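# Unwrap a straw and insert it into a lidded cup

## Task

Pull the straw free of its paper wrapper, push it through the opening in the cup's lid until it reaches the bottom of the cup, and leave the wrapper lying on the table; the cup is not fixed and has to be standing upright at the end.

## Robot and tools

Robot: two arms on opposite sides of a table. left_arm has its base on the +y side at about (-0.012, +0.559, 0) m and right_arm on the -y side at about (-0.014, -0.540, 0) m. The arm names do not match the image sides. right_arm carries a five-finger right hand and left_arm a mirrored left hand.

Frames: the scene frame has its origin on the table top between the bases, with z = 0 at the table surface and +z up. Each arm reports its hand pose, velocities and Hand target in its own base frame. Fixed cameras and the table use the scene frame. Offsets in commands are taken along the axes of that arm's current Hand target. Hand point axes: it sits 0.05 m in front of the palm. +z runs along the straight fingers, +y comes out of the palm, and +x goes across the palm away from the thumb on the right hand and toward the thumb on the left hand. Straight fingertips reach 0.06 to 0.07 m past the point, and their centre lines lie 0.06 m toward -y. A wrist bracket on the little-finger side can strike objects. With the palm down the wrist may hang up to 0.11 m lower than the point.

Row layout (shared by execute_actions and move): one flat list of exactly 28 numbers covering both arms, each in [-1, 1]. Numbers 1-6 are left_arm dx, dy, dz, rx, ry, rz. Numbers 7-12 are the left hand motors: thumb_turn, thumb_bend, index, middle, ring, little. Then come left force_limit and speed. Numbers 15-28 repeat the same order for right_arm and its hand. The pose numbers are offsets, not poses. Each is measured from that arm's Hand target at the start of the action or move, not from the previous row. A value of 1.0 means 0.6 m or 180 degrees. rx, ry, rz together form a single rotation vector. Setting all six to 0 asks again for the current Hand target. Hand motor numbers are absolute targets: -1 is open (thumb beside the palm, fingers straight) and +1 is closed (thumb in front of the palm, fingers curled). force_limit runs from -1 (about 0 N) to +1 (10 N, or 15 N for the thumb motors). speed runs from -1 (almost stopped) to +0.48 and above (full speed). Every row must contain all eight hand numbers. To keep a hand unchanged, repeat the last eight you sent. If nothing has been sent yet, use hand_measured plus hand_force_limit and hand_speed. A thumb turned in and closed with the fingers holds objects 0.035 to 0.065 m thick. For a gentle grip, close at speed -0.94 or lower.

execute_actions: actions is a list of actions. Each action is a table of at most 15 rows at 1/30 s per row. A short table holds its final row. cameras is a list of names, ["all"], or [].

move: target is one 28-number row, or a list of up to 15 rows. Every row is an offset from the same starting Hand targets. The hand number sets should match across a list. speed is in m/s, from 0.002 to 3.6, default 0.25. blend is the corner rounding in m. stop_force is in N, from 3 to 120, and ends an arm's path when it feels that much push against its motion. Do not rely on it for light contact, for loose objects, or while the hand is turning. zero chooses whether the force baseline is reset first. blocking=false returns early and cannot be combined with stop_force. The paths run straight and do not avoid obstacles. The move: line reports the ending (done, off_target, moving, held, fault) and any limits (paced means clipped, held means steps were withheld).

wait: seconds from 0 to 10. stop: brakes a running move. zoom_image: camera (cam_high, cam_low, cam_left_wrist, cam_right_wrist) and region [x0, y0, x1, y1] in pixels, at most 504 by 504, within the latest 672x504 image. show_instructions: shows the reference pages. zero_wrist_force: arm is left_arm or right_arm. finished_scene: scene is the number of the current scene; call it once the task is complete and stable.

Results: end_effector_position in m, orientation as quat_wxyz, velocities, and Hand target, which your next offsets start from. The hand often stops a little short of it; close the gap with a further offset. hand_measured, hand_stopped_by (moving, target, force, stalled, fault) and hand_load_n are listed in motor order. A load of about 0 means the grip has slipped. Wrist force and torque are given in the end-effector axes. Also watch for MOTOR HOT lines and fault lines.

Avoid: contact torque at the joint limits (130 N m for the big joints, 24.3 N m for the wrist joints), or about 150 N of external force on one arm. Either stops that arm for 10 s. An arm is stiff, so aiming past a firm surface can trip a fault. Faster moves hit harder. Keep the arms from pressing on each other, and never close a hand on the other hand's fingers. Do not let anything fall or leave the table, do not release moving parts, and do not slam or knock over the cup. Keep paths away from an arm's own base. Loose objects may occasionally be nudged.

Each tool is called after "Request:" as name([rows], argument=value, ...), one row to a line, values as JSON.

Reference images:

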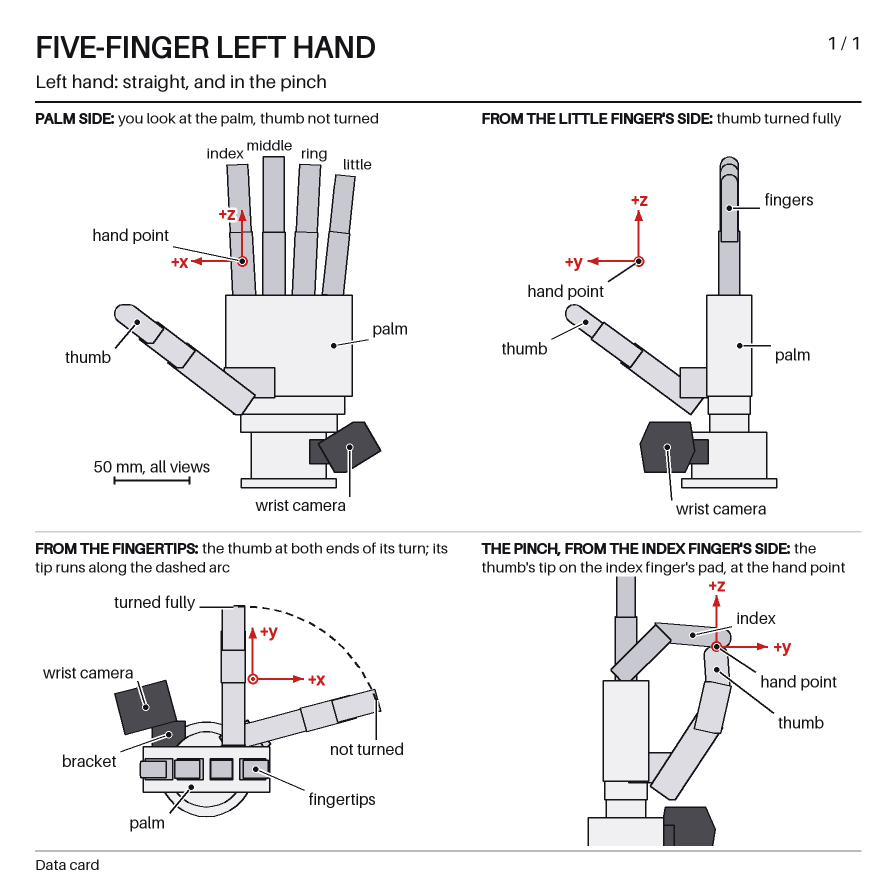

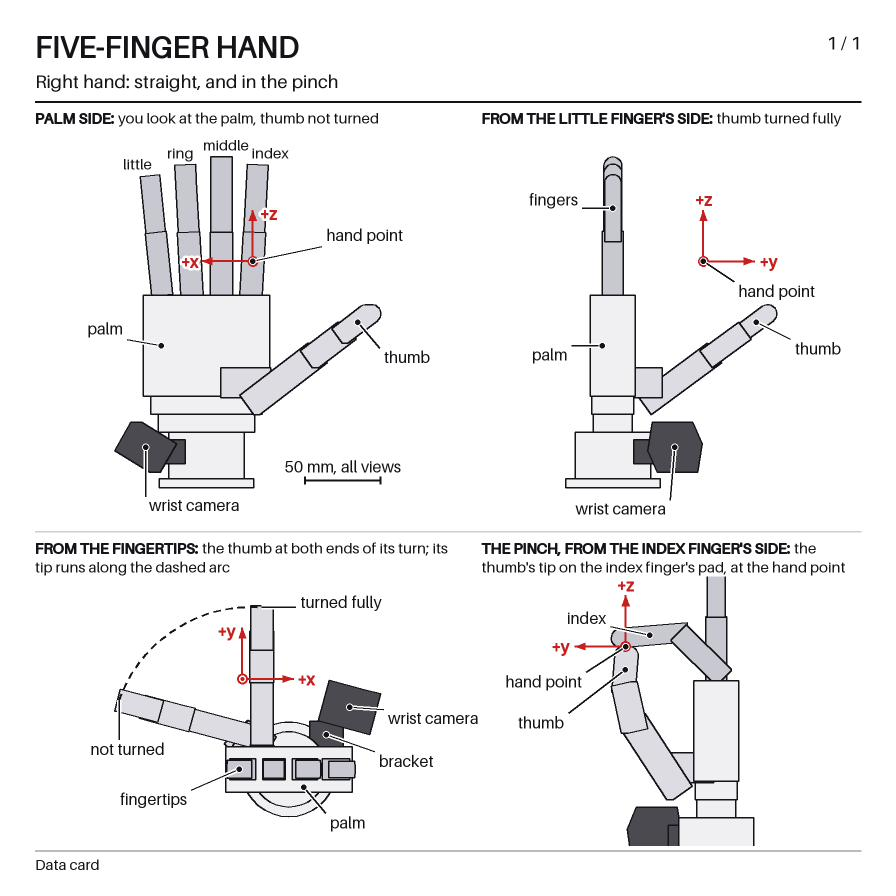

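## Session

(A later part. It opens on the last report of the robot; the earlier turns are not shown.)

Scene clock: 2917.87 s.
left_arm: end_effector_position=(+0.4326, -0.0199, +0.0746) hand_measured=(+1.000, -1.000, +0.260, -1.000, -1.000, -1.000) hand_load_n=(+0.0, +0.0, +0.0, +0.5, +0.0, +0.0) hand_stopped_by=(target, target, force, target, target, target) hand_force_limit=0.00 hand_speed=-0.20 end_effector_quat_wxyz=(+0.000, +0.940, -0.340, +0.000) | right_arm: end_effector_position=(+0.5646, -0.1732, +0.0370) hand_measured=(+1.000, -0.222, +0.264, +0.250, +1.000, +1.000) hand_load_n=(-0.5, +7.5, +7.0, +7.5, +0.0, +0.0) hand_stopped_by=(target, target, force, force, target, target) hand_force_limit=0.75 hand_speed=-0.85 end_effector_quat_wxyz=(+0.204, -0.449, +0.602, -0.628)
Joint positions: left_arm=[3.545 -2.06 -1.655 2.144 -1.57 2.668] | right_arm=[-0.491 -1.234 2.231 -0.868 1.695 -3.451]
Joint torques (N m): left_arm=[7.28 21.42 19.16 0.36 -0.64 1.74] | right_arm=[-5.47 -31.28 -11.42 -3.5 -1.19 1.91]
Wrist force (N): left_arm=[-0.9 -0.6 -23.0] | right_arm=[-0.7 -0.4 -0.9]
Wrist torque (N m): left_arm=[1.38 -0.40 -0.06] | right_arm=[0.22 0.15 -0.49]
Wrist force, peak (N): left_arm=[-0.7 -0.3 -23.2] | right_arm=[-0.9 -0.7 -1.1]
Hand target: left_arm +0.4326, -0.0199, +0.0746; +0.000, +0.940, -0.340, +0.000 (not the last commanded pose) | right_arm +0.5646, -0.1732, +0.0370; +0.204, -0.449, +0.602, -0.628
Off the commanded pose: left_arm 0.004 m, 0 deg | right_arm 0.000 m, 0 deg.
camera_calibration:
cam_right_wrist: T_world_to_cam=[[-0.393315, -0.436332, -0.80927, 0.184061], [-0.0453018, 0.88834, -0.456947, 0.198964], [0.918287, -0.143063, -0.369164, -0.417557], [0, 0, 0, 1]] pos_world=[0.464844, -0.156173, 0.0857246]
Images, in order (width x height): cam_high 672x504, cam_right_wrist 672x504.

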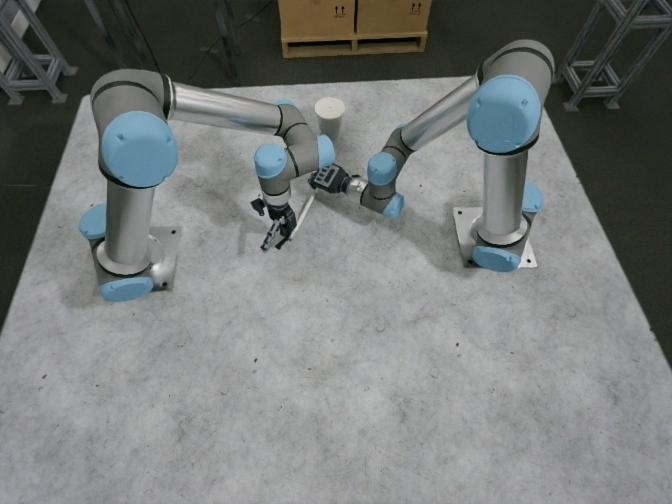

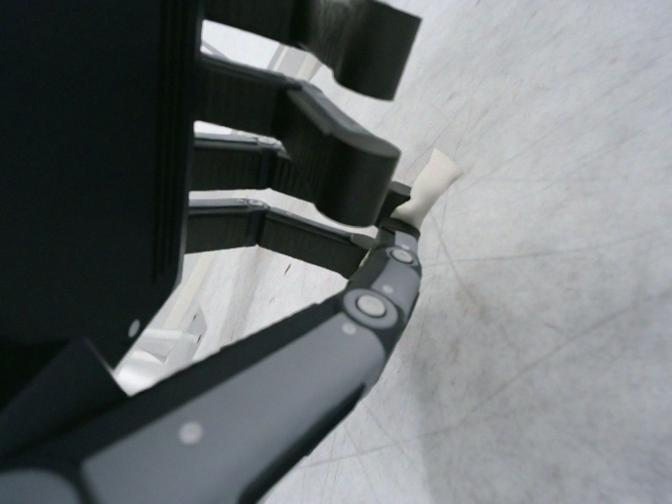

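Request:
move(target=[0,0,0,0,0,0, 1,-1,1,-1,-1,-1,0,-0.2, 0.1044,0.0194,0.0215,0,0,0, 1,-0.22,0.64,0.64,1,1,0.75,-0.85], speed=0.015, stop_force=9, cameras=["cam_high","cam_low","cam_right_wrist","cam_left_wrist"])

Request:
zoom_image(camera="cam_low", region=[300, 280, 420, 350])

Request:
zoom_image(camera="cam_high", region=[250, 140, 370, 240])

Scene clock: 2947.17 s.
left_arm: end_effector_position=(+0.4326, -0.0199, +0.0746) hand_measured=(+1.000, -1.000, +0.260, -1.000, -1.000, -1.000) hand_load_n=(+0.0, -0.5, +0.0, +0.0, +0.0, +0.0) hand_stopped_by=(target, target, force, target, target, target) hand_force_limit=0.00 hand_speed=-0.20 end_effector_quat_wxyz=(+0.000, +0.940, -0.340, +0.000) | right_arm: end_effector_position=(+0.5395, -0.2327, +0.0443) hand_measured=(+1.000, -0.222, +0.264, +0.250, +1.000, +1.000) hand_load_n=(+0.5, +4.0, +0.5, +3.5, +0.0, +0.0) hand_stopped_by=(target, target, force, force, target, target) hand_force_limit=0.75 hand_speed=-0.85 end_effector_quat_wxyz=(+0.204, -0.449, +0.602, -0.628)
Joint positions: left_arm=[3.545 -2.06 -1.655 2.144 -1.57 2.668] | right_arm=[-0.681 -1.274 2.262 -0.859 1.506 -3.476]
Joint torques (N m): left_arm=[5.09 20.48 14.35 -0.05 -0.73 1.28] | right_arm=[7.38 -20.76 -11.64 -0.84 1.97 0.48]
Wrist force (N): left_arm=[-1.2 -2.5 -18.6] | right_arm=[-1.2 -1.0 -1.2]
Wrist torque (N m): left_arm=[1.15 -0.31 -0.05] | right_arm=[0.20 0.16 -0.47]
Wrist force, peak (N): left_arm=[-0.5 -0.7 -23.3] | right_arm=[-6.1 -1.6 -1.9]
Hand target: left_arm +0.4326, -0.0199, +0.0746; +0.000, +0.940, -0.340, +0.000 | right_arm +0.5395, -0.2327, +0.0443; +0.204, -0.449, +0.602, -0.628
Off the commanded pose: left_arm 0.000 m, 0 deg | right_arm 0.000 m, 0 deg.
move: done
camera_calibration:
cam_left_wrist: T_world_to_cam=[[0.809286, 0.586576, -0.0313858, -0.33534], [0.525723, -0.699422, 0.484174, -0.273661], [0.262053, -0.408335, -0.874409, 0.0590835], [0, 0, 0, 1]] pos_world=[0.399773, 0.0294238, 0.173638]
cam_right_wrist: T_world_to_cam=[[-0.393311, -0.436405, -0.809233, 0.154071], [-0.0453335, 0.888304, -0.457013, 0.25412], [0.918287, -0.143063, -0.369163, -0.400339], [0, 0, 0, 1]] pos_world=[0.439744, -0.215772, 0.0930244]

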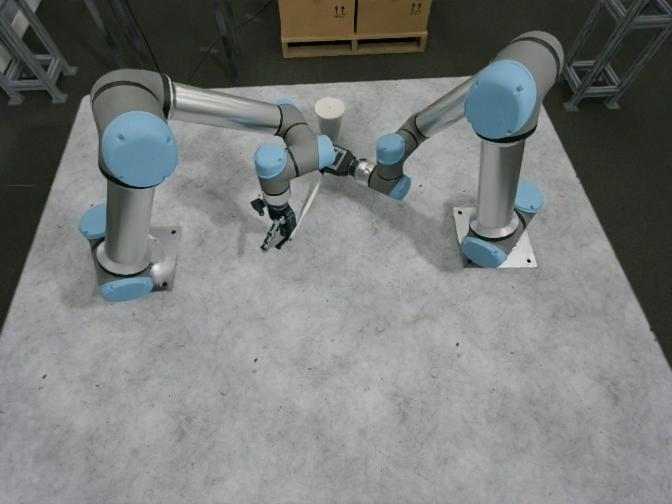

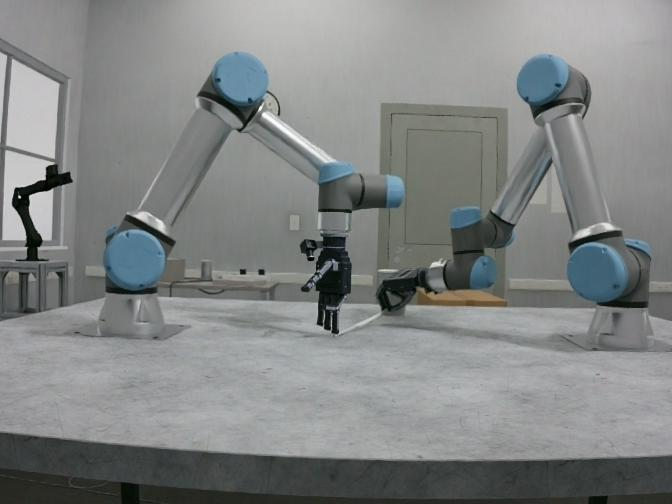

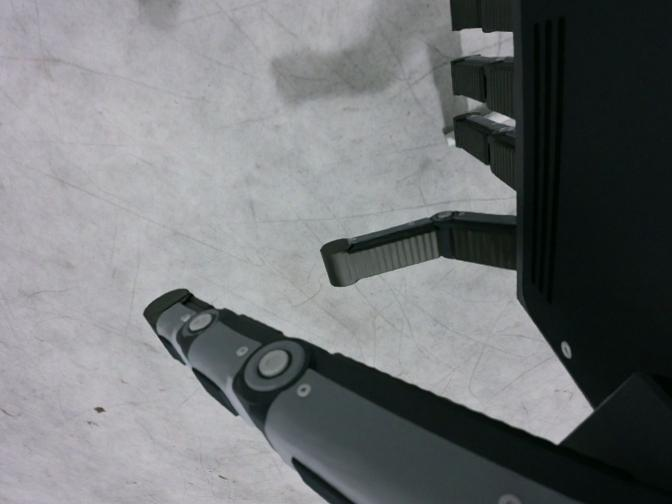

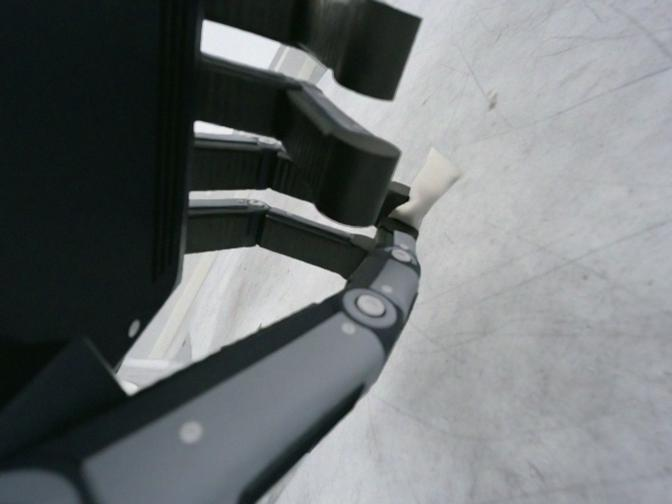

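Scaled by 4.200.

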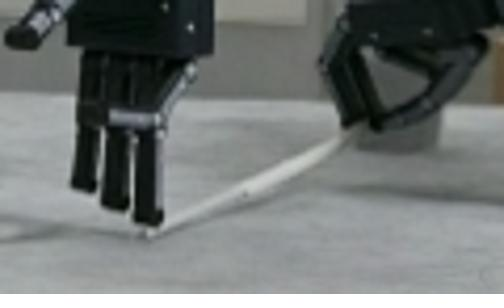

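Scaled by 4.200.

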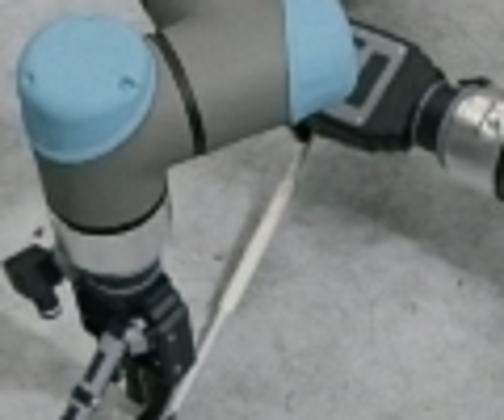

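Request:
zoom_image(camera="cam_high", region=[290, 80, 390, 180])

Scaled by 5.040.

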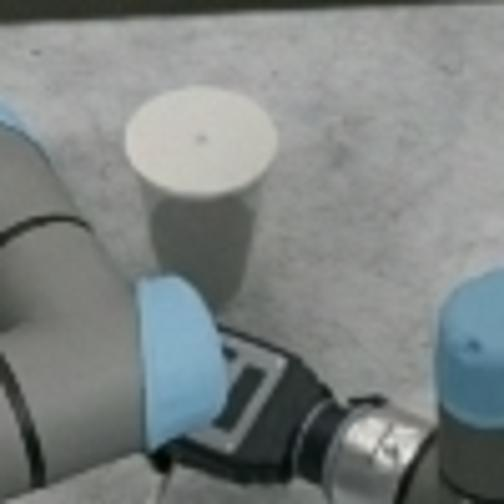

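Request:
move(target=[0,0,0,0,0,0, 1,-1,1,-1,-1,-1,0,-0.2, 0,0,0,0,0,0, 1,-0.22,0.68,0.68,1,1,0.6,-0.85])

Request:
move(target=[0,0,0,0,0,0, 1,-1,1,-1,-1,-1,0,-0.2, 0.0803,0.0149,0.0165,0,0,0, 1,-0.22,0.68,0.68,1,1,0.6,-0.85], speed=0.02, stop_force=10, cameras=["cam_high","cam_low","cam_right_wrist","cam_left_wrist"])

Request:
zoom_image(camera="cam_low", region=[300, 280, 420, 350])

Request:
zoom_image(camera="cam_high", region=[250, 120, 370, 240])

Scene clock: 2979.80 s.
left_arm: end_effector_position=(+0.4326, -0.0199, +0.0746) hand_measured=(+1.000, -1.000, +0.260, -1.000, -1.000, -1.000) hand_load_n=(+0.0, +0.0, +0.0, +0.5, +0.0, +0.0) hand_stopped_by=(target, target, force, target, target, target) hand_force_limit=0.00 hand_speed=-0.20 end_effector_quat_wxyz=(+0.000, +0.940, -0.340, +0.000) | right_arm: end_effector_position=(+0.5395, -0.2327, +0.0443) hand_measured=(+1.000, -0.222, +0.302, +0.262, +1.000, +1.000) hand_load_n=(+1.0, +6.0, +8.5, +7.0, +0.0, +0.0) hand_stopped_by=(target, target, force, force, target, target) hand_force_limit=0.60 hand_speed=-0.85 end_effector_quat_wxyz=(+0.204, -0.449, +0.602, -0.628)
Joint positions: left_arm=[3.545 -2.06 -1.655 2.144 -1.57 2.668] | right_arm=[-0.681 -1.274 2.262 -0.859 1.506 -3.475]
Joint torques (N m): left_arm=[4.69 20.47 11.19 0.14 -0.77 1.43] | right_arm=[6 -15.16 -18.52 -3.55 1.55 1.12]
Wrist force (N): left_arm=[-0.8 -3.5 -18.0] | right_arm=[-1.1 -1.1 -1.1]
Wrist torque (N m): left_arm=[1.05 -0.29 0.00] | right_arm=[0.20 0.13 -0.44]
Wrist force, peak (N): left_arm=[-1.0 -2.6 -19.0] | right_arm=[-1.1 -1.2 -1.1]
Hand target: left_arm +0.4326, -0.0199, +0.0746; +0.000, +0.940, -0.340, +0.000 | right_arm +0.5395, -0.2327, +0.0443; +0.204, -0.449, +0.602, -0.628
Off the commanded pose: left_arm 0.000 m, 0 deg | right_arm 0.000 m, 0 deg.
move: done

Scene clock: 2983.10 s.
left_arm: end_effector_position=(+0.4326, -0.0199, +0.0746) hand_measured=(+1.000, -1.000, +0.260, -1.000, -1.000, -1.000) hand_load_n=(+0.0, +0.0, +0.0, +0.5, +0.0, +0.0) hand_stopped_by=(target, target, force, target, target, target) hand_force_limit=0.00 hand_speed=-0.20 end_effector_quat_wxyz=(+0.000, +0.940, -0.340, +0.000) | right_arm: end_effector_position=(+0.5203, -0.2785, +0.0499) hand_measured=(+1.000, -0.222, +0.302, +0.262, +1.000, +1.000) hand_load_n=(+0.5, +6.0, +9.0, +7.0, +0.0, +0.0) hand_stopped_by=(target, target, force, force, target, target) hand_force_limit=0.60 hand_speed=-0.85 end_effector_quat_wxyz=(+0.204, -0.449, +0.602, -0.628)
Joint positions: left_arm=[3.545 -2.06 -1.655 2.144 -1.57 2.668] | right_arm=[-0.824 -1.291 2.263 -0.841 1.364 -3.494]
Joint torques (N m): left_arm=[3.21 20.5 7.17 -0.54 -0.99 1.51] | right_arm=[5.98 -25.34 -12.85 -3.26 2.02 0.92]
Wrist force (N): left_arm=[-1.3 -4.7 -13.8] | right_arm=[-0.9 -1.0 -1.0]
Wrist torque (N m): left_arm=[0.92 -0.25 -0.01] | right_arm=[0.22 0.15 -0.46]
Wrist force, peak (N): left_arm=[-0.7 -3.0 -18.3] | right_arm=[-1.9 -1.2 -1.1]
Hand target: left_arm +0.4326, -0.0199, +0.0746; +0.000, +0.940, -0.340, +0.000 | right_arm +0.5203, -0.2785, +0.0499; +0.204, -0.449, +0.602, -0.628
Off the commanded pose: left_arm 0.000 m, 0 deg | right_arm 0.000 m, 0 deg.
move: done
camera_calibration:
cam_left_wrist: T_world_to_cam=[[0.809286, 0.586576, -0.0313858, -0.33534], [0.525723, -0.699422, 0.484174, -0.273661], [0.262053, -0.408335, -0.874409, 0.0590835], [0, 0, 0, 1]] pos_world=[0.399773, 0.0294238, 0.173638]
cam_right_wrist: T_world_to_cam=[[-0.393311, -0.436405, -0.809233, 0.131144], [-0.0453335, 0.888304, -0.457013, 0.296539], [0.918287, -0.143063, -0.369163, -0.387156], [0, 0, 0, 1]] pos_world=[0.420544, -0.261572, 0.0987244]

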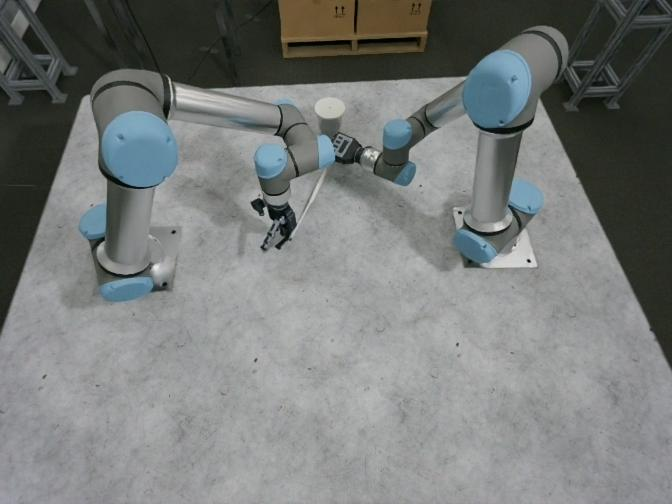

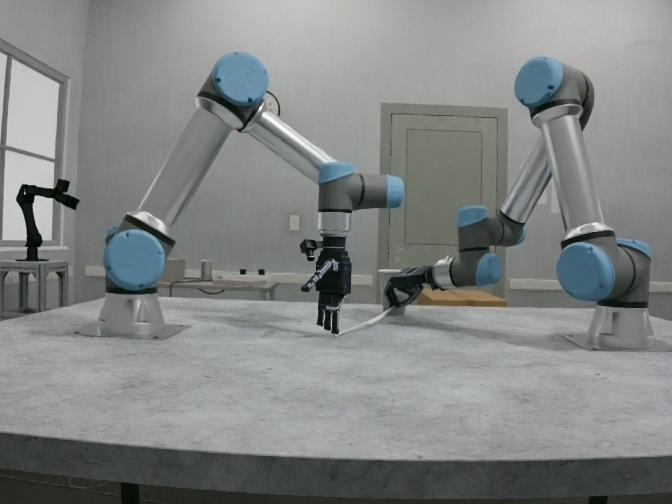

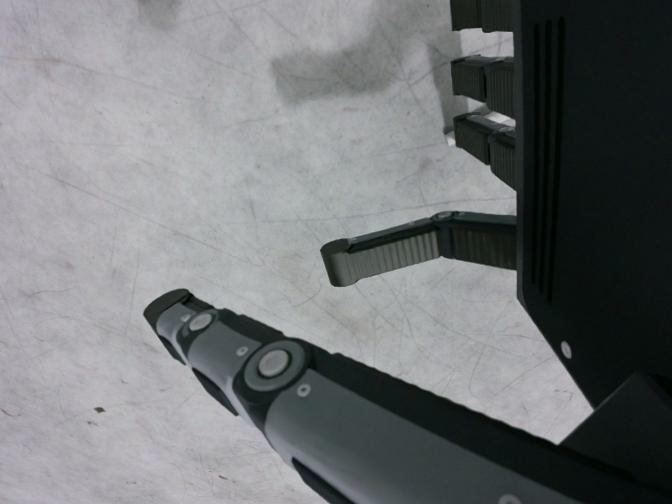

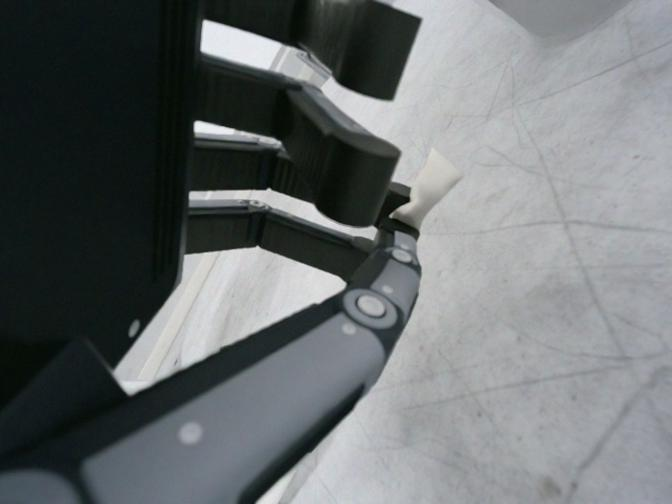

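Scaled by 4.200.

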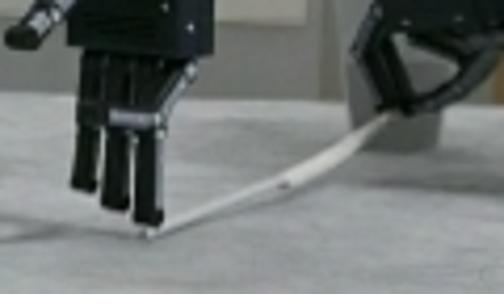

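Scaled by 4.200.

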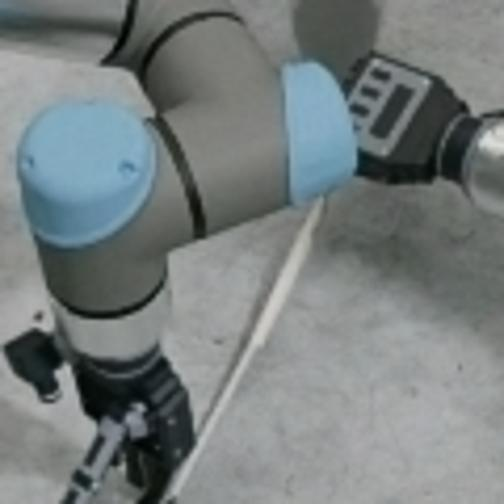

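Request:
move(target=[0,0,0,0,0,0, 1,-1,1,-1,-1,-1,0,-0.2, 0.1588,0.0698,-0.2483,-0.0212,0.0626,0.0085, 1,-0.22,0.68,0.68,1,1,0.6,-0.85], speed=0.04, stop_force=12, cameras=["cam_high","cam_low","cam_right_wrist","cam_left_wrist"])

Request:
zoom_image(camera="cam_low", region=[300, 270, 460, 350])

Request:
zoom_image(camera="cam_high", region=[250, 120, 390, 260])

Scene clock: 3005.90 s.
left_arm: end_effector_position=(+0.4326, -0.0199, +0.0746) hand_measured=(+1.000, -1.000, +0.260, -1.000, -1.000, -1.000) hand_load_n=(+0.0, +0.0, +0.0, +0.0, +0.0, +0.0) hand_stopped_by=(target, target, force, target, target, target) hand_force_limit=0.00 hand_speed=-0.20 end_effector_quat_wxyz=(+0.000, +0.940, -0.340, +0.000) | right_arm: end_effector_position=(+0.3388, -0.2772, +0.0598) hand_measured=(+1.000, -0.222, +0.302, +0.262, +1.000, +1.000) hand_load_n=(+0.5, +6.0, +8.0, +7.0, +0.0, +0.0) hand_stopped_by=(target, target, force, force, target, target) hand_force_limit=0.60 hand_speed=-0.85 end_effector_quat_wxyz=(+0.138, -0.383, +0.646, -0.646)
Joint positions: left_arm=[3.545 -2.06 -1.655 2.144 -1.57 2.668] | right_arm=[-1.296 -1.693 2.681 -0.844 1.104 -3.532]
Joint torques (N m): left_arm=[1.67 26.53 1.26 -2.74 -0.73 1.49] | right_arm=[7.09 2.11 -19.19 -3.83 1.87 1.57]
Wrist force (N): left_arm=[-0.3 -1.3 -4.1] | right_arm=[-0.5 -1.4 -1.0]
Wrist torque (N m): left_arm=[0.26 -0.02 -0.02] | right_arm=[0.22 0.11 -0.46]
Wrist force, peak (N): left_arm=[-1.2 -5.2 -14.2] | right_arm=[-1.2 -1.6 -1.2]
Hand target: left_arm +0.4326, -0.0199, +0.0746; +0.000, +0.940, -0.340, +0.000 | right_arm +0.3388, -0.2772, +0.0598; +0.138, -0.383, +0.646, -0.646
Off the commanded pose: left_arm 0.000 m, 0 deg | right_arm 0.000 m, 0 deg.
move: done
camera_calibration:
cam_left_wrist: T_world_to_cam=[[0.809286, 0.586576, -0.0313858, -0.33534], [0.525723, -0.699422, 0.484174, -0.273661], [0.262053, -0.408335, -0.874409, 0.0590835], [0, 0, 0, 1]] pos_world=[0.399773, 0.0294238, 0.173638]
cam_right_wrist: T_world_to_cam=[[-0.475611, -0.344989, -0.809183, 0.121572], [0.140258, 0.878376, -0.456928, 0.225937], [0.868402, -0.330814, -0.369379, -0.25174], [0, 0, 0, 1]] pos_world=[0.244743, -0.239796, 0.108623]

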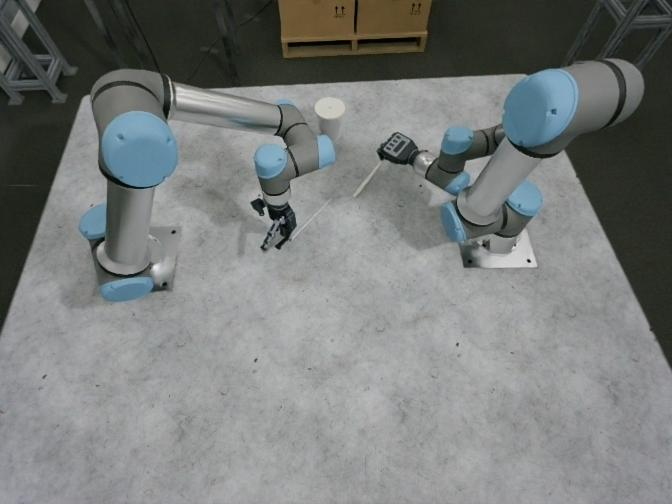

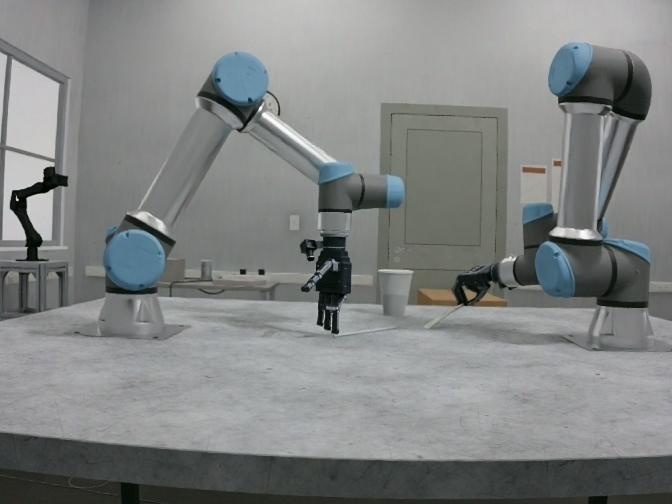

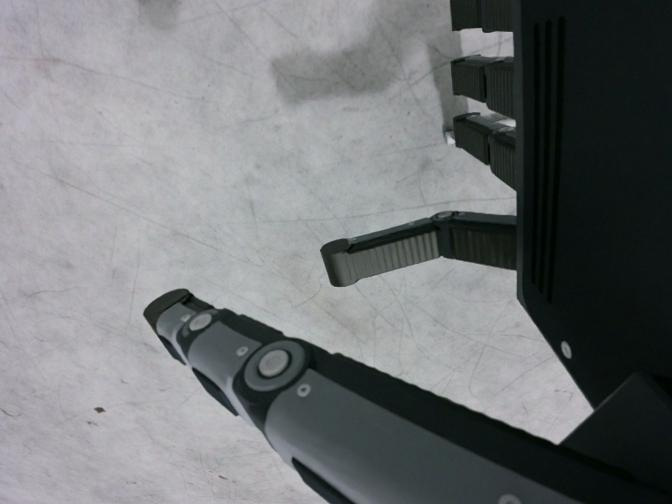

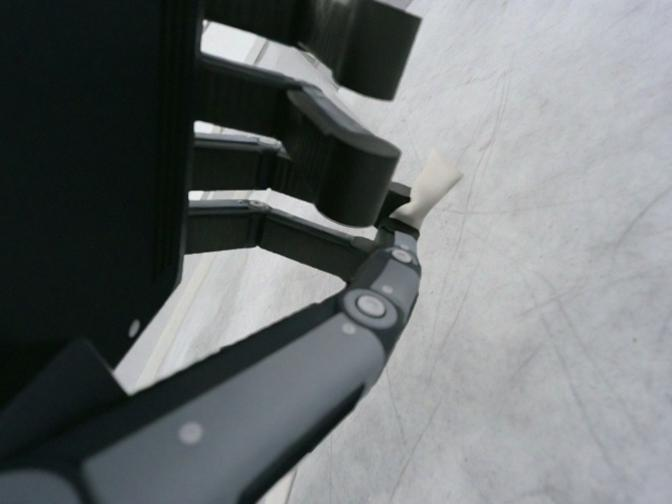

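Scaled by 3.150.

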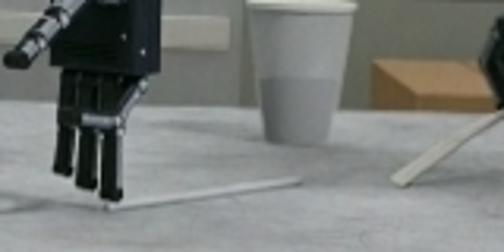

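Scaled by 3.600.

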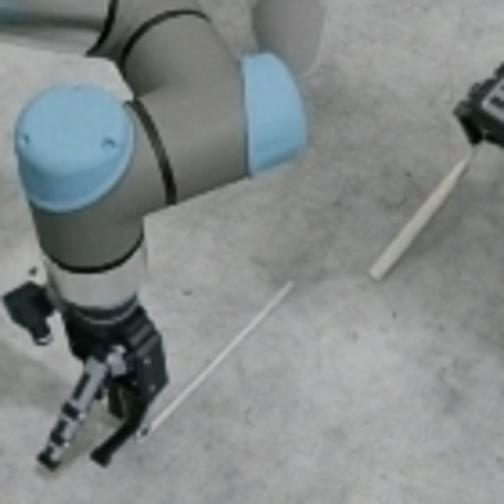

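Request:
move(target=[0,0,-0.15,0,0,0, 1,-1,1,-1,-1,-1,0,-0.2, -0.0223,0.0657,0.009,0,0,0.0333, 1,-0.22,0.68,0.68,1,1,0.6,-0.85], speed=0.1)

Request:
move([
  [0,0,0,0,0,0, 1,-1,1,-1,-1,-1,0,-0.2, 0,0,0,0,0,0, 1,-0.22,-0.15,-0.15,1,1,0.4,-0.4],
], speed=0.1, cameras=["cam_high","cam_low","cam_right_wrist","cam_left_wrist"])

Request:
zoom_image(camera="cam_high", region=[250, 120, 450, 270])

Scene clock: 3061.47 s.
left_arm: end_effector_position=(+0.4326, -0.0199, +0.1646) hand_measured=(+1.000, -1.000, +0.260, -1.000, -1.000, -1.000) hand_load_n=(+0.0, +0.0, +0.0, +0.0, -0.5, +0.0) hand_stopped_by=(target, target, force, target, target, target) hand_force_limit=0.00 hand_speed=-0.20 end_effector_quat_wxyz=(+0.000, +0.940, -0.340, +0.000) | right_arm: end_effector_position=(+0.3388, -0.2771, +0.0178) hand_measured=(+1.000, -0.222, +0.302, +0.262, +1.000, +1.000) hand_load_n=(+0.5, +6.0, +8.0, +7.0, +0.0, +0.0) hand_stopped_by=(target, target, force, force, target, target) hand_force_limit=0.60 hand_speed=-0.85 end_effector_quat_wxyz=(+0.171, -0.349, +0.665, -0.638)
Joint positions: left_arm=[3.545 -1.964 -1.543 1.937 -1.57 2.668] | right_arm=[-1.337 -1.48 2.731 -1.103 1.063 -3.434]
Joint torques (N m): left_arm=[11.03 27.26 5.2 -1.91 1.48 1.71] | right_arm=[7 -15.3 -14.43 0.62 1.59 -1.66]
Wrist force (N): left_arm=[-0.4 -0.3 -1.1] | right_arm=[-0.7 -1.5 -0.9]
Wrist torque (N m): left_arm=[0.06 -0.01 -0.04] | right_arm=[0.21 0.15 -0.50]
Wrist force, peak (N): left_arm=[-0.3 -1.3 -4.4] | right_arm=[-0.7 -1.9 -1.2]
Hand target: left_arm +0.4326, -0.0199, +0.1646; +0.000, +0.940, -0.340, +0.000 | right_arm +0.3389, -0.2771, +0.0179; +0.171, -0.349, +0.665, -0.638
Off the commanded pose: left_arm 0.000 m, 0 deg | right_arm 0.000 m, 0 deg.
move: done

Scene clock: 3062.03 s.
left_arm: end_effector_position=(+0.4326, -0.0199, +0.1646) hand_measured=(+1.000, -1.000, +0.260, -1.000, -1.000, -1.000) hand_load_n=(+0.0, +0.0, +0.0, +0.0, +0.5, +0.0) hand_stopped_by=(target, target, force, target, target, target) hand_force_limit=0.00 hand_speed=-0.20 end_effector_quat_wxyz=(+0.000, +0.940, -0.340, +0.000) | right_arm: end_effector_position=(+0.3389, -0.2771, +0.0179) hand_measured=(+1.000, -0.220, -0.150, -0.150, +1.000, +1.000) hand_load_n=(+0.0, +0.0, +0.0, +0.0, +0.5, +0.0) hand_stopped_by=(target, target, target, target, target, target) hand_force_limit=0.40 hand_speed=-0.40 end_effector_quat_wxyz=(+0.171, -0.349, +0.665, -0.638)
Joint positions: left_arm=[3.545 -1.964 -1.543 1.937 -1.57 2.668] | right_arm=[-1.337 -1.48 2.731 -1.103 1.063 -3.435]
Joint torques (N m): left_arm=[10.22 24.67 5.2 -3.16 0.52 1.76] | right_arm=[7.83 -20.59 -13.12 -0.35 1.17 -1.58]
Wrist force (N): left_arm=[-0.2 -0.3 -1.3] | right_arm=[-0.7 -1.5 -1.0]
Wrist torque (N m): left_arm=[0.07 -0.03 -0.04] | right_arm=[0.19 0.14 -0.50]
Wrist force, peak (N): left_arm=[-0.8 -0.5 -1.1] | right_arm=[-0.7 -1.5 -1.2]
Hand target: left_arm +0.4326, -0.0199, +0.1646; +0.000, +0.940, -0.340, +0.000 | right_arm +0.3389, -0.2771, +0.0179; +0.171, -0.349, +0.665, -0.638
Off the commanded pose: left_arm 0.000 m, 0 deg | right_arm 0.000 m, 0 deg.
move: done
camera_calibration:
cam_left_wrist: T_world_to_cam=[[0.809286, 0.586576, -0.0313858, -0.332515], [0.525723, -0.699422, 0.484174, -0.317237], [0.262053, -0.408335, -0.874409, 0.13778], [0, 0, 0, 1]] pos_world=[0.399773, 0.0294238, 0.263638]
cam_right_wrist: T_world_to_cam=[[-0.415957, -0.280053, -0.865188, 0.0864178], [0.184145, 0.905751, -0.381714, 0.198031], [0.890545, -0.318096, -0.325183, -0.272092], [0, 0, 0, 1]] pos_world=[0.24179, -0.241717, 0.0618793]

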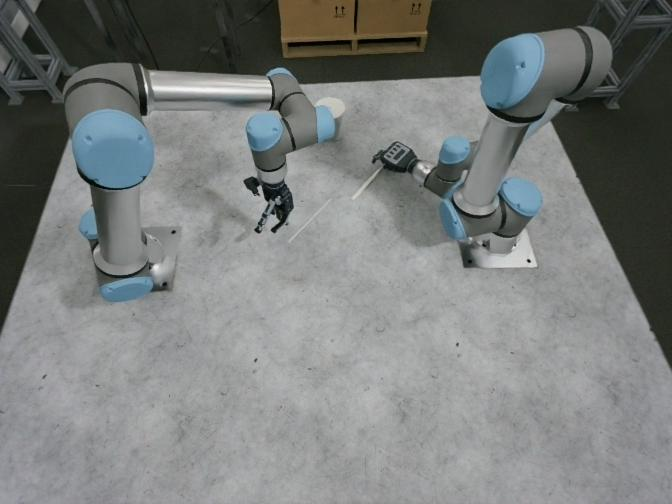

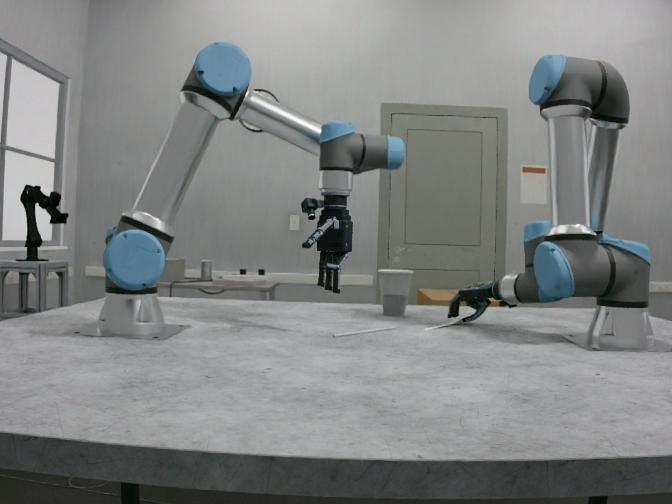

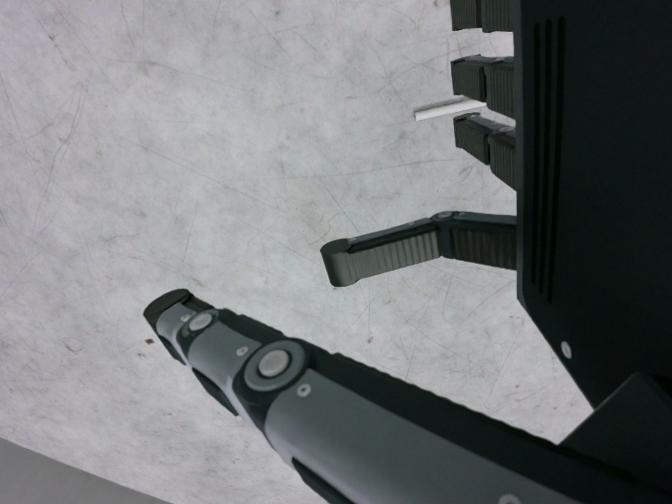

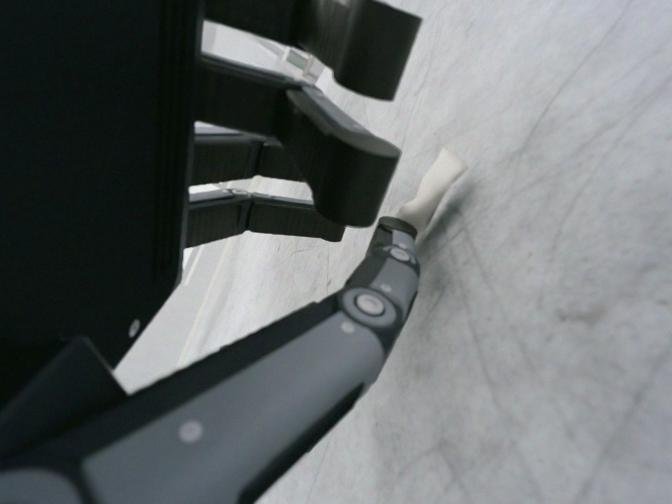

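Scaled by 2.520.

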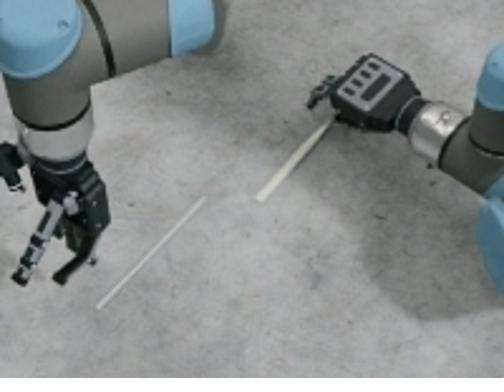

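Request:
move([
  [-0.1257,0.1095,-0.25,0,0,0, 1,-1,1,-1,-1,-1,0,-0.2, 0.0254,-0.1129,-0.0149,0,0,0, 1,-0.22,-0.15,-0.15,1,1,0.4,-0.4],
  [-0.1257,0.1095,-0.25,0,0,0, 1,-1,1,-1,-1,-1,0,-0.2, -0.3529,-0.2047,0.034,0.0082,-0.0366,-0.0048, 1,-0.22,-0.15,-0.15,1,1,0.4,-0.4],
], speed=[0.2,0.2], blend=[0.03,0], cameras=["cam_high","cam_right_wrist"])

Request:
zoom_image(camera="cam_high", region=[250, 120, 450, 270])

Scene clock: 3091.27 s.
left_arm: end_effector_position=(+0.3326, -0.0221, +0.3146) hand_measured=(+1.000, -1.000, +0.260, -1.000, -1.000, -1.000) hand_load_n=(+0.0, +0.0, +0.0, +0.0, +0.0, +0.0) hand_stopped_by=(target, target, force, target, target, target) hand_force_limit=0.00 hand_speed=-0.20 end_effector_quat_wxyz=(+0.000, +0.940, -0.340, +0.000) | right_arm: end_effector_position=(+0.5304, -0.1404, +0.0880) hand_measured=(+1.000, -0.220, -0.150, -0.150, +1.000, +1.000) hand_load_n=(+0.0, +0.0, +0.0, +0.0, +0.0, +0.0) hand_stopped_by=(target, target, target, target, target, target) hand_force_limit=0.40 hand_speed=-0.40 end_effector_quat_wxyz=(+0.209, -0.388, +0.643, -0.626)
Joint positions: left_arm=[3.658 -1.646 -1.551 1.626 -1.57 2.781] | right_arm=[-0.4 -1.41 2.273 -0.729 1.875 -3.322]
Joint torques (N m): left_arm=[-7.68 13.76 5.37 -2.86 2.09 -1.59] | right_arm=[6.5 -21.71 -20.28 -3.77 0.83 -1.35]
Wrist force (N): left_arm=[0.0 -0.3 -0.9] | right_arm=[-0.6 -1.9 -1.0]
Wrist torque (N m): left_arm=[0.05 -0.03 -0.08] | right_arm=[0.14 0.12 -0.52]
Wrist force, peak (N): left_arm=[-0.6 0.2 -1.7] | right_arm=[-2.2 -2.2 -0.8]
Hand target: left_arm +0.3326, -0.0221, +0.3146; +0.000, +0.940, -0.340, +0.000 | right_arm +0.5305, -0.1404, +0.0881; +0.209, -0.388, +0.643, -0.626
Off the commanded pose: left_arm 0.000 m, 0 deg | right_arm 0.000 m, 0 deg.
move: done
camera_calibration:
cam_right_wrist: T_world_to_cam=[[-0.379852, -0.327182, -0.865254, 0.239338], [0.0754514, 0.921287, -0.381493, 0.125632], [0.921965, -0.210196, -0.325266, -0.377956], [0, 0, 0, 1]] pos_world=[0.429896, -0.116881, 0.132079]
Images, in order (width x height): cam_high 672x504, cam_right_wrist 672x504.

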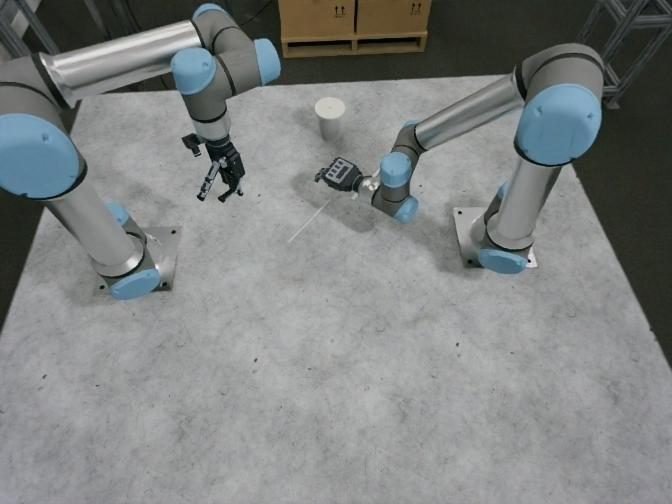

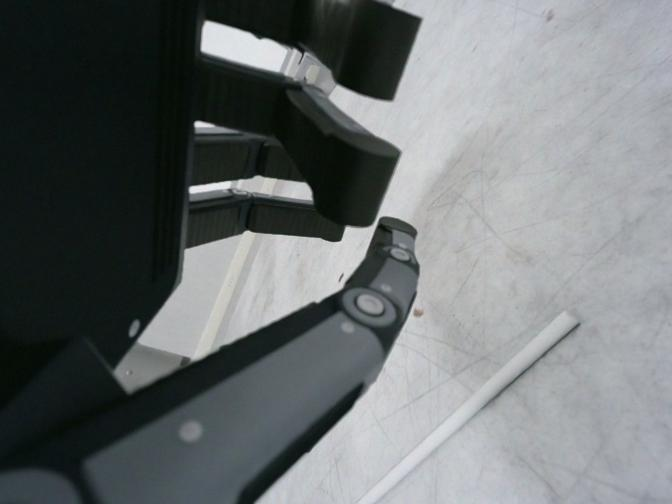

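Scaled by 2.520.

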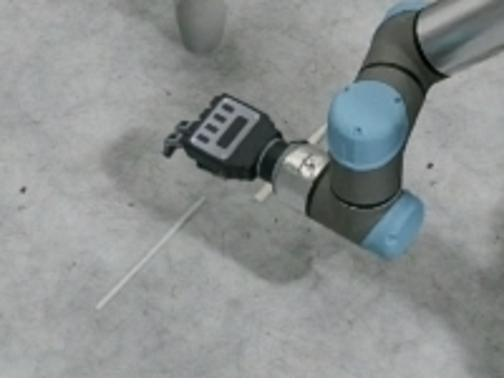

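Request:
move(target=[0,0,0,0,0,0, 1,-1,1,-1,-1,-1,0,-0.2, -0.0525,0.0922,0.0008,0,0,0, 1,-0.22,-0.05,-0.05,1,1,0.4,-0.4], speed=0.12, cameras=["cam_right_wrist"])

Scene clock: 3121.30 s.
left_arm: end_effector_position=(+0.3326, -0.0221, +0.3146) hand_measured=(+1.000, -1.000, +0.260, -1.000, -1.000, -1.000) hand_load_n=(+0.0, +0.0, +0.0, +0.0, +0.5, +0.0) hand_stopped_by=(target, target, force, target, target, target) hand_force_limit=0.00 hand_speed=-0.20 end_effector_quat_wxyz=(+0.000, +0.940, -0.340, +0.000) | right_arm: end_effector_position=(+0.5370, -0.1215, +0.0276) hand_measured=(+1.000, -0.220, -0.050, -0.050, +1.000, +1.000) hand_load_n=(+0.0, +0.0, +0.0, +0.0, +0.0, +0.0) hand_stopped_by=(target, target, target, target, target, target) hand_force_limit=0.40 hand_speed=-0.40 end_effector_quat_wxyz=(+0.209, -0.388, +0.643, -0.626)
Joint positions: left_arm=[3.658 -1.646 -1.551 1.626 -1.57 2.781] | right_arm=[-0.336 -1.241 2.296 -0.917 1.938 -3.313]
Joint torques (N m): left_arm=[-7.34 12.71 4.19 -2.87 2.03 -1.92] | right_arm=[-6.61 -22.89 -17.58 -0.28 -1.35 -0.9]
Wrist force (N): left_arm=[-0.1 0.0 -1.1] | right_arm=[-0.7 -1.7 -1.0]
Wrist torque (N m): left_arm=[0.11 -0.04 -0.09] | right_arm=[0.15 0.12 -0.54]
Wrist force, peak (N): left_arm=[-0.6 -0.1 -1.2] | right_arm=[-0.1 -3.0 -1.1]
Hand target: left_arm +0.3326, -0.0221, +0.3146; +0.000, +0.940, -0.340, +0.000 | right_arm +0.5370, -0.1215, +0.0276; +0.209, -0.388, +0.643, -0.626
Off the commanded pose: left_arm 0.000 m, 0 deg | right_arm 0.000 m, 0 deg.
move: done
camera_calibration:
cam_right_wrist: T_world_to_cam=[[-0.379772, -0.327195, -0.865285, 0.195728], [0.0754888, 0.921281, -0.381501, 0.0845784], [0.921995, -0.210202, -0.325177, -0.399621], [0, 0, 0, 1]] pos_world=[0.436395, -0.0978805, 0.0716798]
Images, in order (width x height): cam_right_wrist 672x504.

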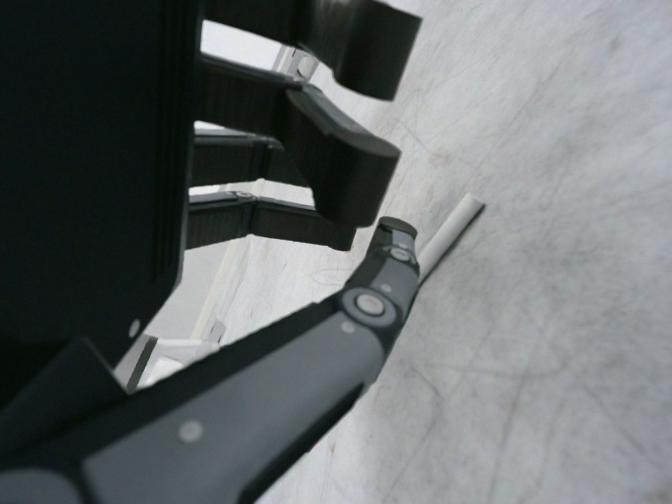

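Request:
zoom_image(camera="cam_right_wrist", region=[370, 160, 530, 320])

Scaled by 3.150.

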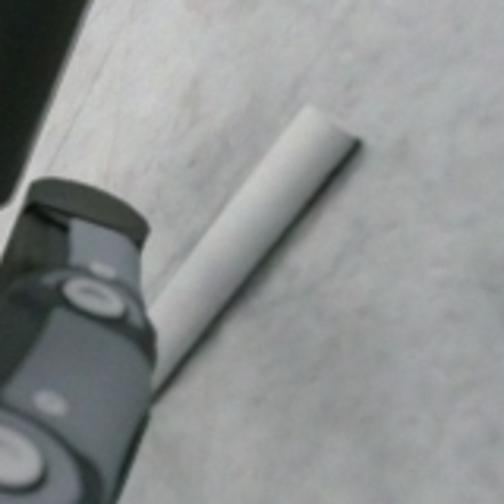

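Request:
move(target=[0,0,0,0,0,0, 1,-1,1,-1,-1,-1,0,-0.2, 0,0.0258,-0.005,0,0,0, 1,-0.22,-0.05,-0.05,1,1,0.4,-0.4], speed=0.04, stop_force=8)

Request:
move(target=[0,0,0,0,0,0, 1,-1,1,-1,-1,-1,0,-0.2, 0,0,0,0,0,0, 1,-0.22,0.6,0.6,1,1,0.45,-0.85], cameras=["cam_right_wrist","cam_low"])

Request:
zoom_image(camera="cam_right_wrist", region=[320, 100, 560, 320])

Scene clock: 3139.17 s.
left_arm: end_effector_position=(+0.3326, -0.0221, +0.3146) hand_measured=(+1.000, -1.000, +0.260, -1.000, -1.000, -1.000) hand_load_n=(+0.0, +0.0, +0.0, +0.0, +0.0, +0.0) hand_stopped_by=(target, target, force, target, target, target) hand_force_limit=0.00 hand_speed=-0.20 end_effector_quat_wxyz=(+0.000, +0.940, -0.340, +0.000) | right_arm: end_effector_position=(+0.5311, -0.1209, +0.0130) hand_measured=(+1.000, -0.220, -0.050, -0.050, +1.000, +1.000) hand_load_n=(+0.0, +0.0, +0.0, +0.0, +0.0, +0.0) hand_stopped_by=(target, target, target, target, target, target) hand_force_limit=0.40 hand_speed=-0.40 end_effector_quat_wxyz=(+0.209, -0.388, +0.643, -0.626)
Joint positions: left_arm=[3.658 -1.646 -1.551 1.626 -1.57 2.781] | right_arm=[-0.34 -1.209 2.319 -0.972 1.933 -3.313]
Joint torques (N m): left_arm=[-8.83 13.26 6.48 -3.09 1.95 -1.9] | right_arm=[5.07 -35.69 -17.33 1.34 1.69 -0.99]
Wrist force (N): left_arm=[0.1 -0.4 -0.8] | right_arm=[-0.7 -1.8 -1.1]
Wrist torque (N m): left_arm=[0.03 -0.04 -0.06] | right_arm=[0.13 0.11 -0.49]
Wrist force, peak (N): left_arm=[-0.1 -0.2 -1.5] | right_arm=[-0.8 -2.3 -1.3]
Hand target: left_arm +0.3326, -0.0221, +0.3146; +0.000, +0.940, -0.340, +0.000 | right_arm +0.5311, -0.1209, +0.0130; +0.209, -0.388, +0.643, -0.626
Off the commanded pose: left_arm 0.000 m, 0 deg | right_arm 0.000 m, 0 deg.
move: done

Scene clock: 3140.10 s.
left_arm: end_effector_position=(+0.3326, -0.0221, +0.3146) hand_measured=(+1.000, -1.000, +0.260, -1.000, -1.000, -1.000) hand_load_n=(+0.0, -0.5, +0.0, +0.0, +0.0, +0.0) hand_stopped_by=(target, target, force, target, target, target) hand_force_limit=0.00 hand_speed=-0.20 end_effector_quat_wxyz=(+0.000, +0.940, -0.340, +0.000) | right_arm: end_effector_position=(+0.5311, -0.1209, +0.0131) hand_measured=(+1.000, -0.222, +0.226, +0.224, +1.000, +1.000) hand_load_n=(+0.0, +5.5, +7.0, +10.5, +0.0, +0.0) hand_stopped_by=(target, target, force, force, target, target) hand_force_limit=0.45 hand_speed=-0.85 end_effector_quat_wxyz=(+0.209, -0.388, +0.643, -0.626)
Joint positions: left_arm=[3.658 -1.646 -1.551 1.626 -1.57 2.781] | right_arm=[-0.34 -1.21 2.319 -0.972 1.933 -3.313]
Joint torques (N m): left_arm=[-8.25 12.8 5.35 -2.96 1.98 -1.93] | right_arm=[6.04 -29.64 -13.41 1.24 1.55 -0.67]
Wrist force (N): left_arm=[-0.4 0.0 -1.0] | right_arm=[0.1 -7.5 -1.0]
Wrist torque (N m): left_arm=[0.10 0.01 -0.11] | right_arm=[0.01 0.18 -0.57]
Wrist force, peak (N): left_arm=[-0.2 -0.3 -1.2] | right_arm=[0.1 -7.9 -0.6]
Hand target: left_arm +0.3326, -0.0221, +0.3146; +0.000, +0.940, -0.340, +0.000 | right_arm +0.5311, -0.1209, +0.0130; +0.209, -0.388, +0.643, -0.626
Off the commanded pose: left_arm 0.000 m, 0 deg | right_arm 0.000 m, 0 deg.
move: done
camera_calibration:
cam_right_wrist: T_world_to_cam=[[-0.379728, -0.327285, -0.865269, 0.181022], [0.0755766, 0.921225, -0.381618, 0.0788648], [0.922006, -0.210305, -0.32508, -0.398822], [0, 0, 0, 1]] pos_world=[0.430495, -0.0972806, 0.0570802]
Images, in order (width x height): cam_low 672x504, cam_right_wrist 672x504.

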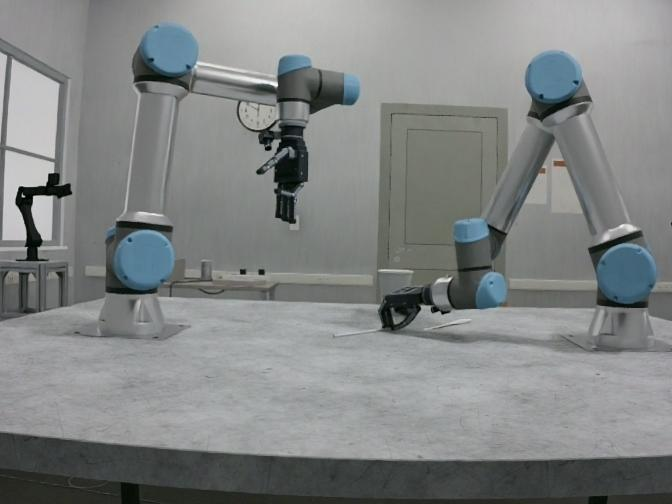

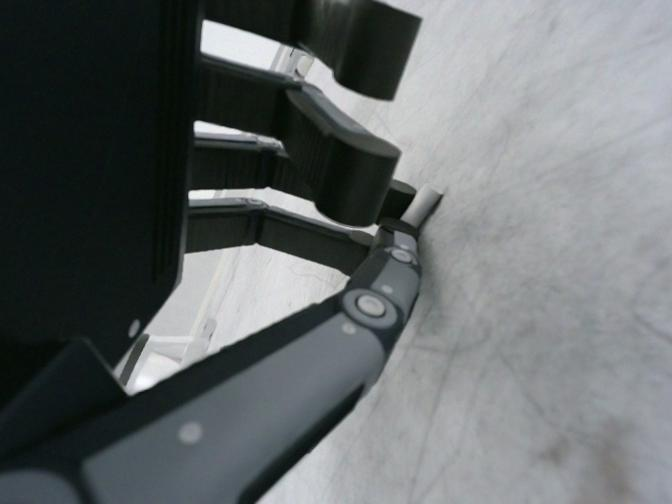

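Scaled by 2.100.

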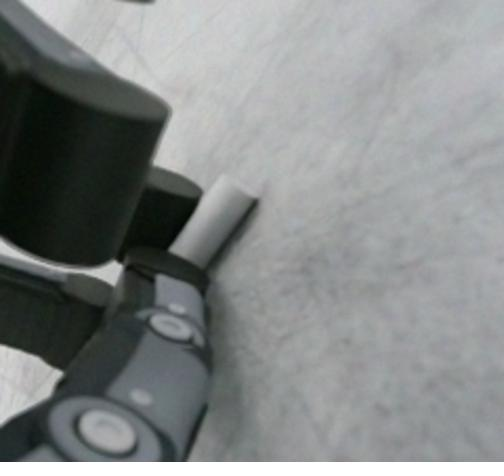

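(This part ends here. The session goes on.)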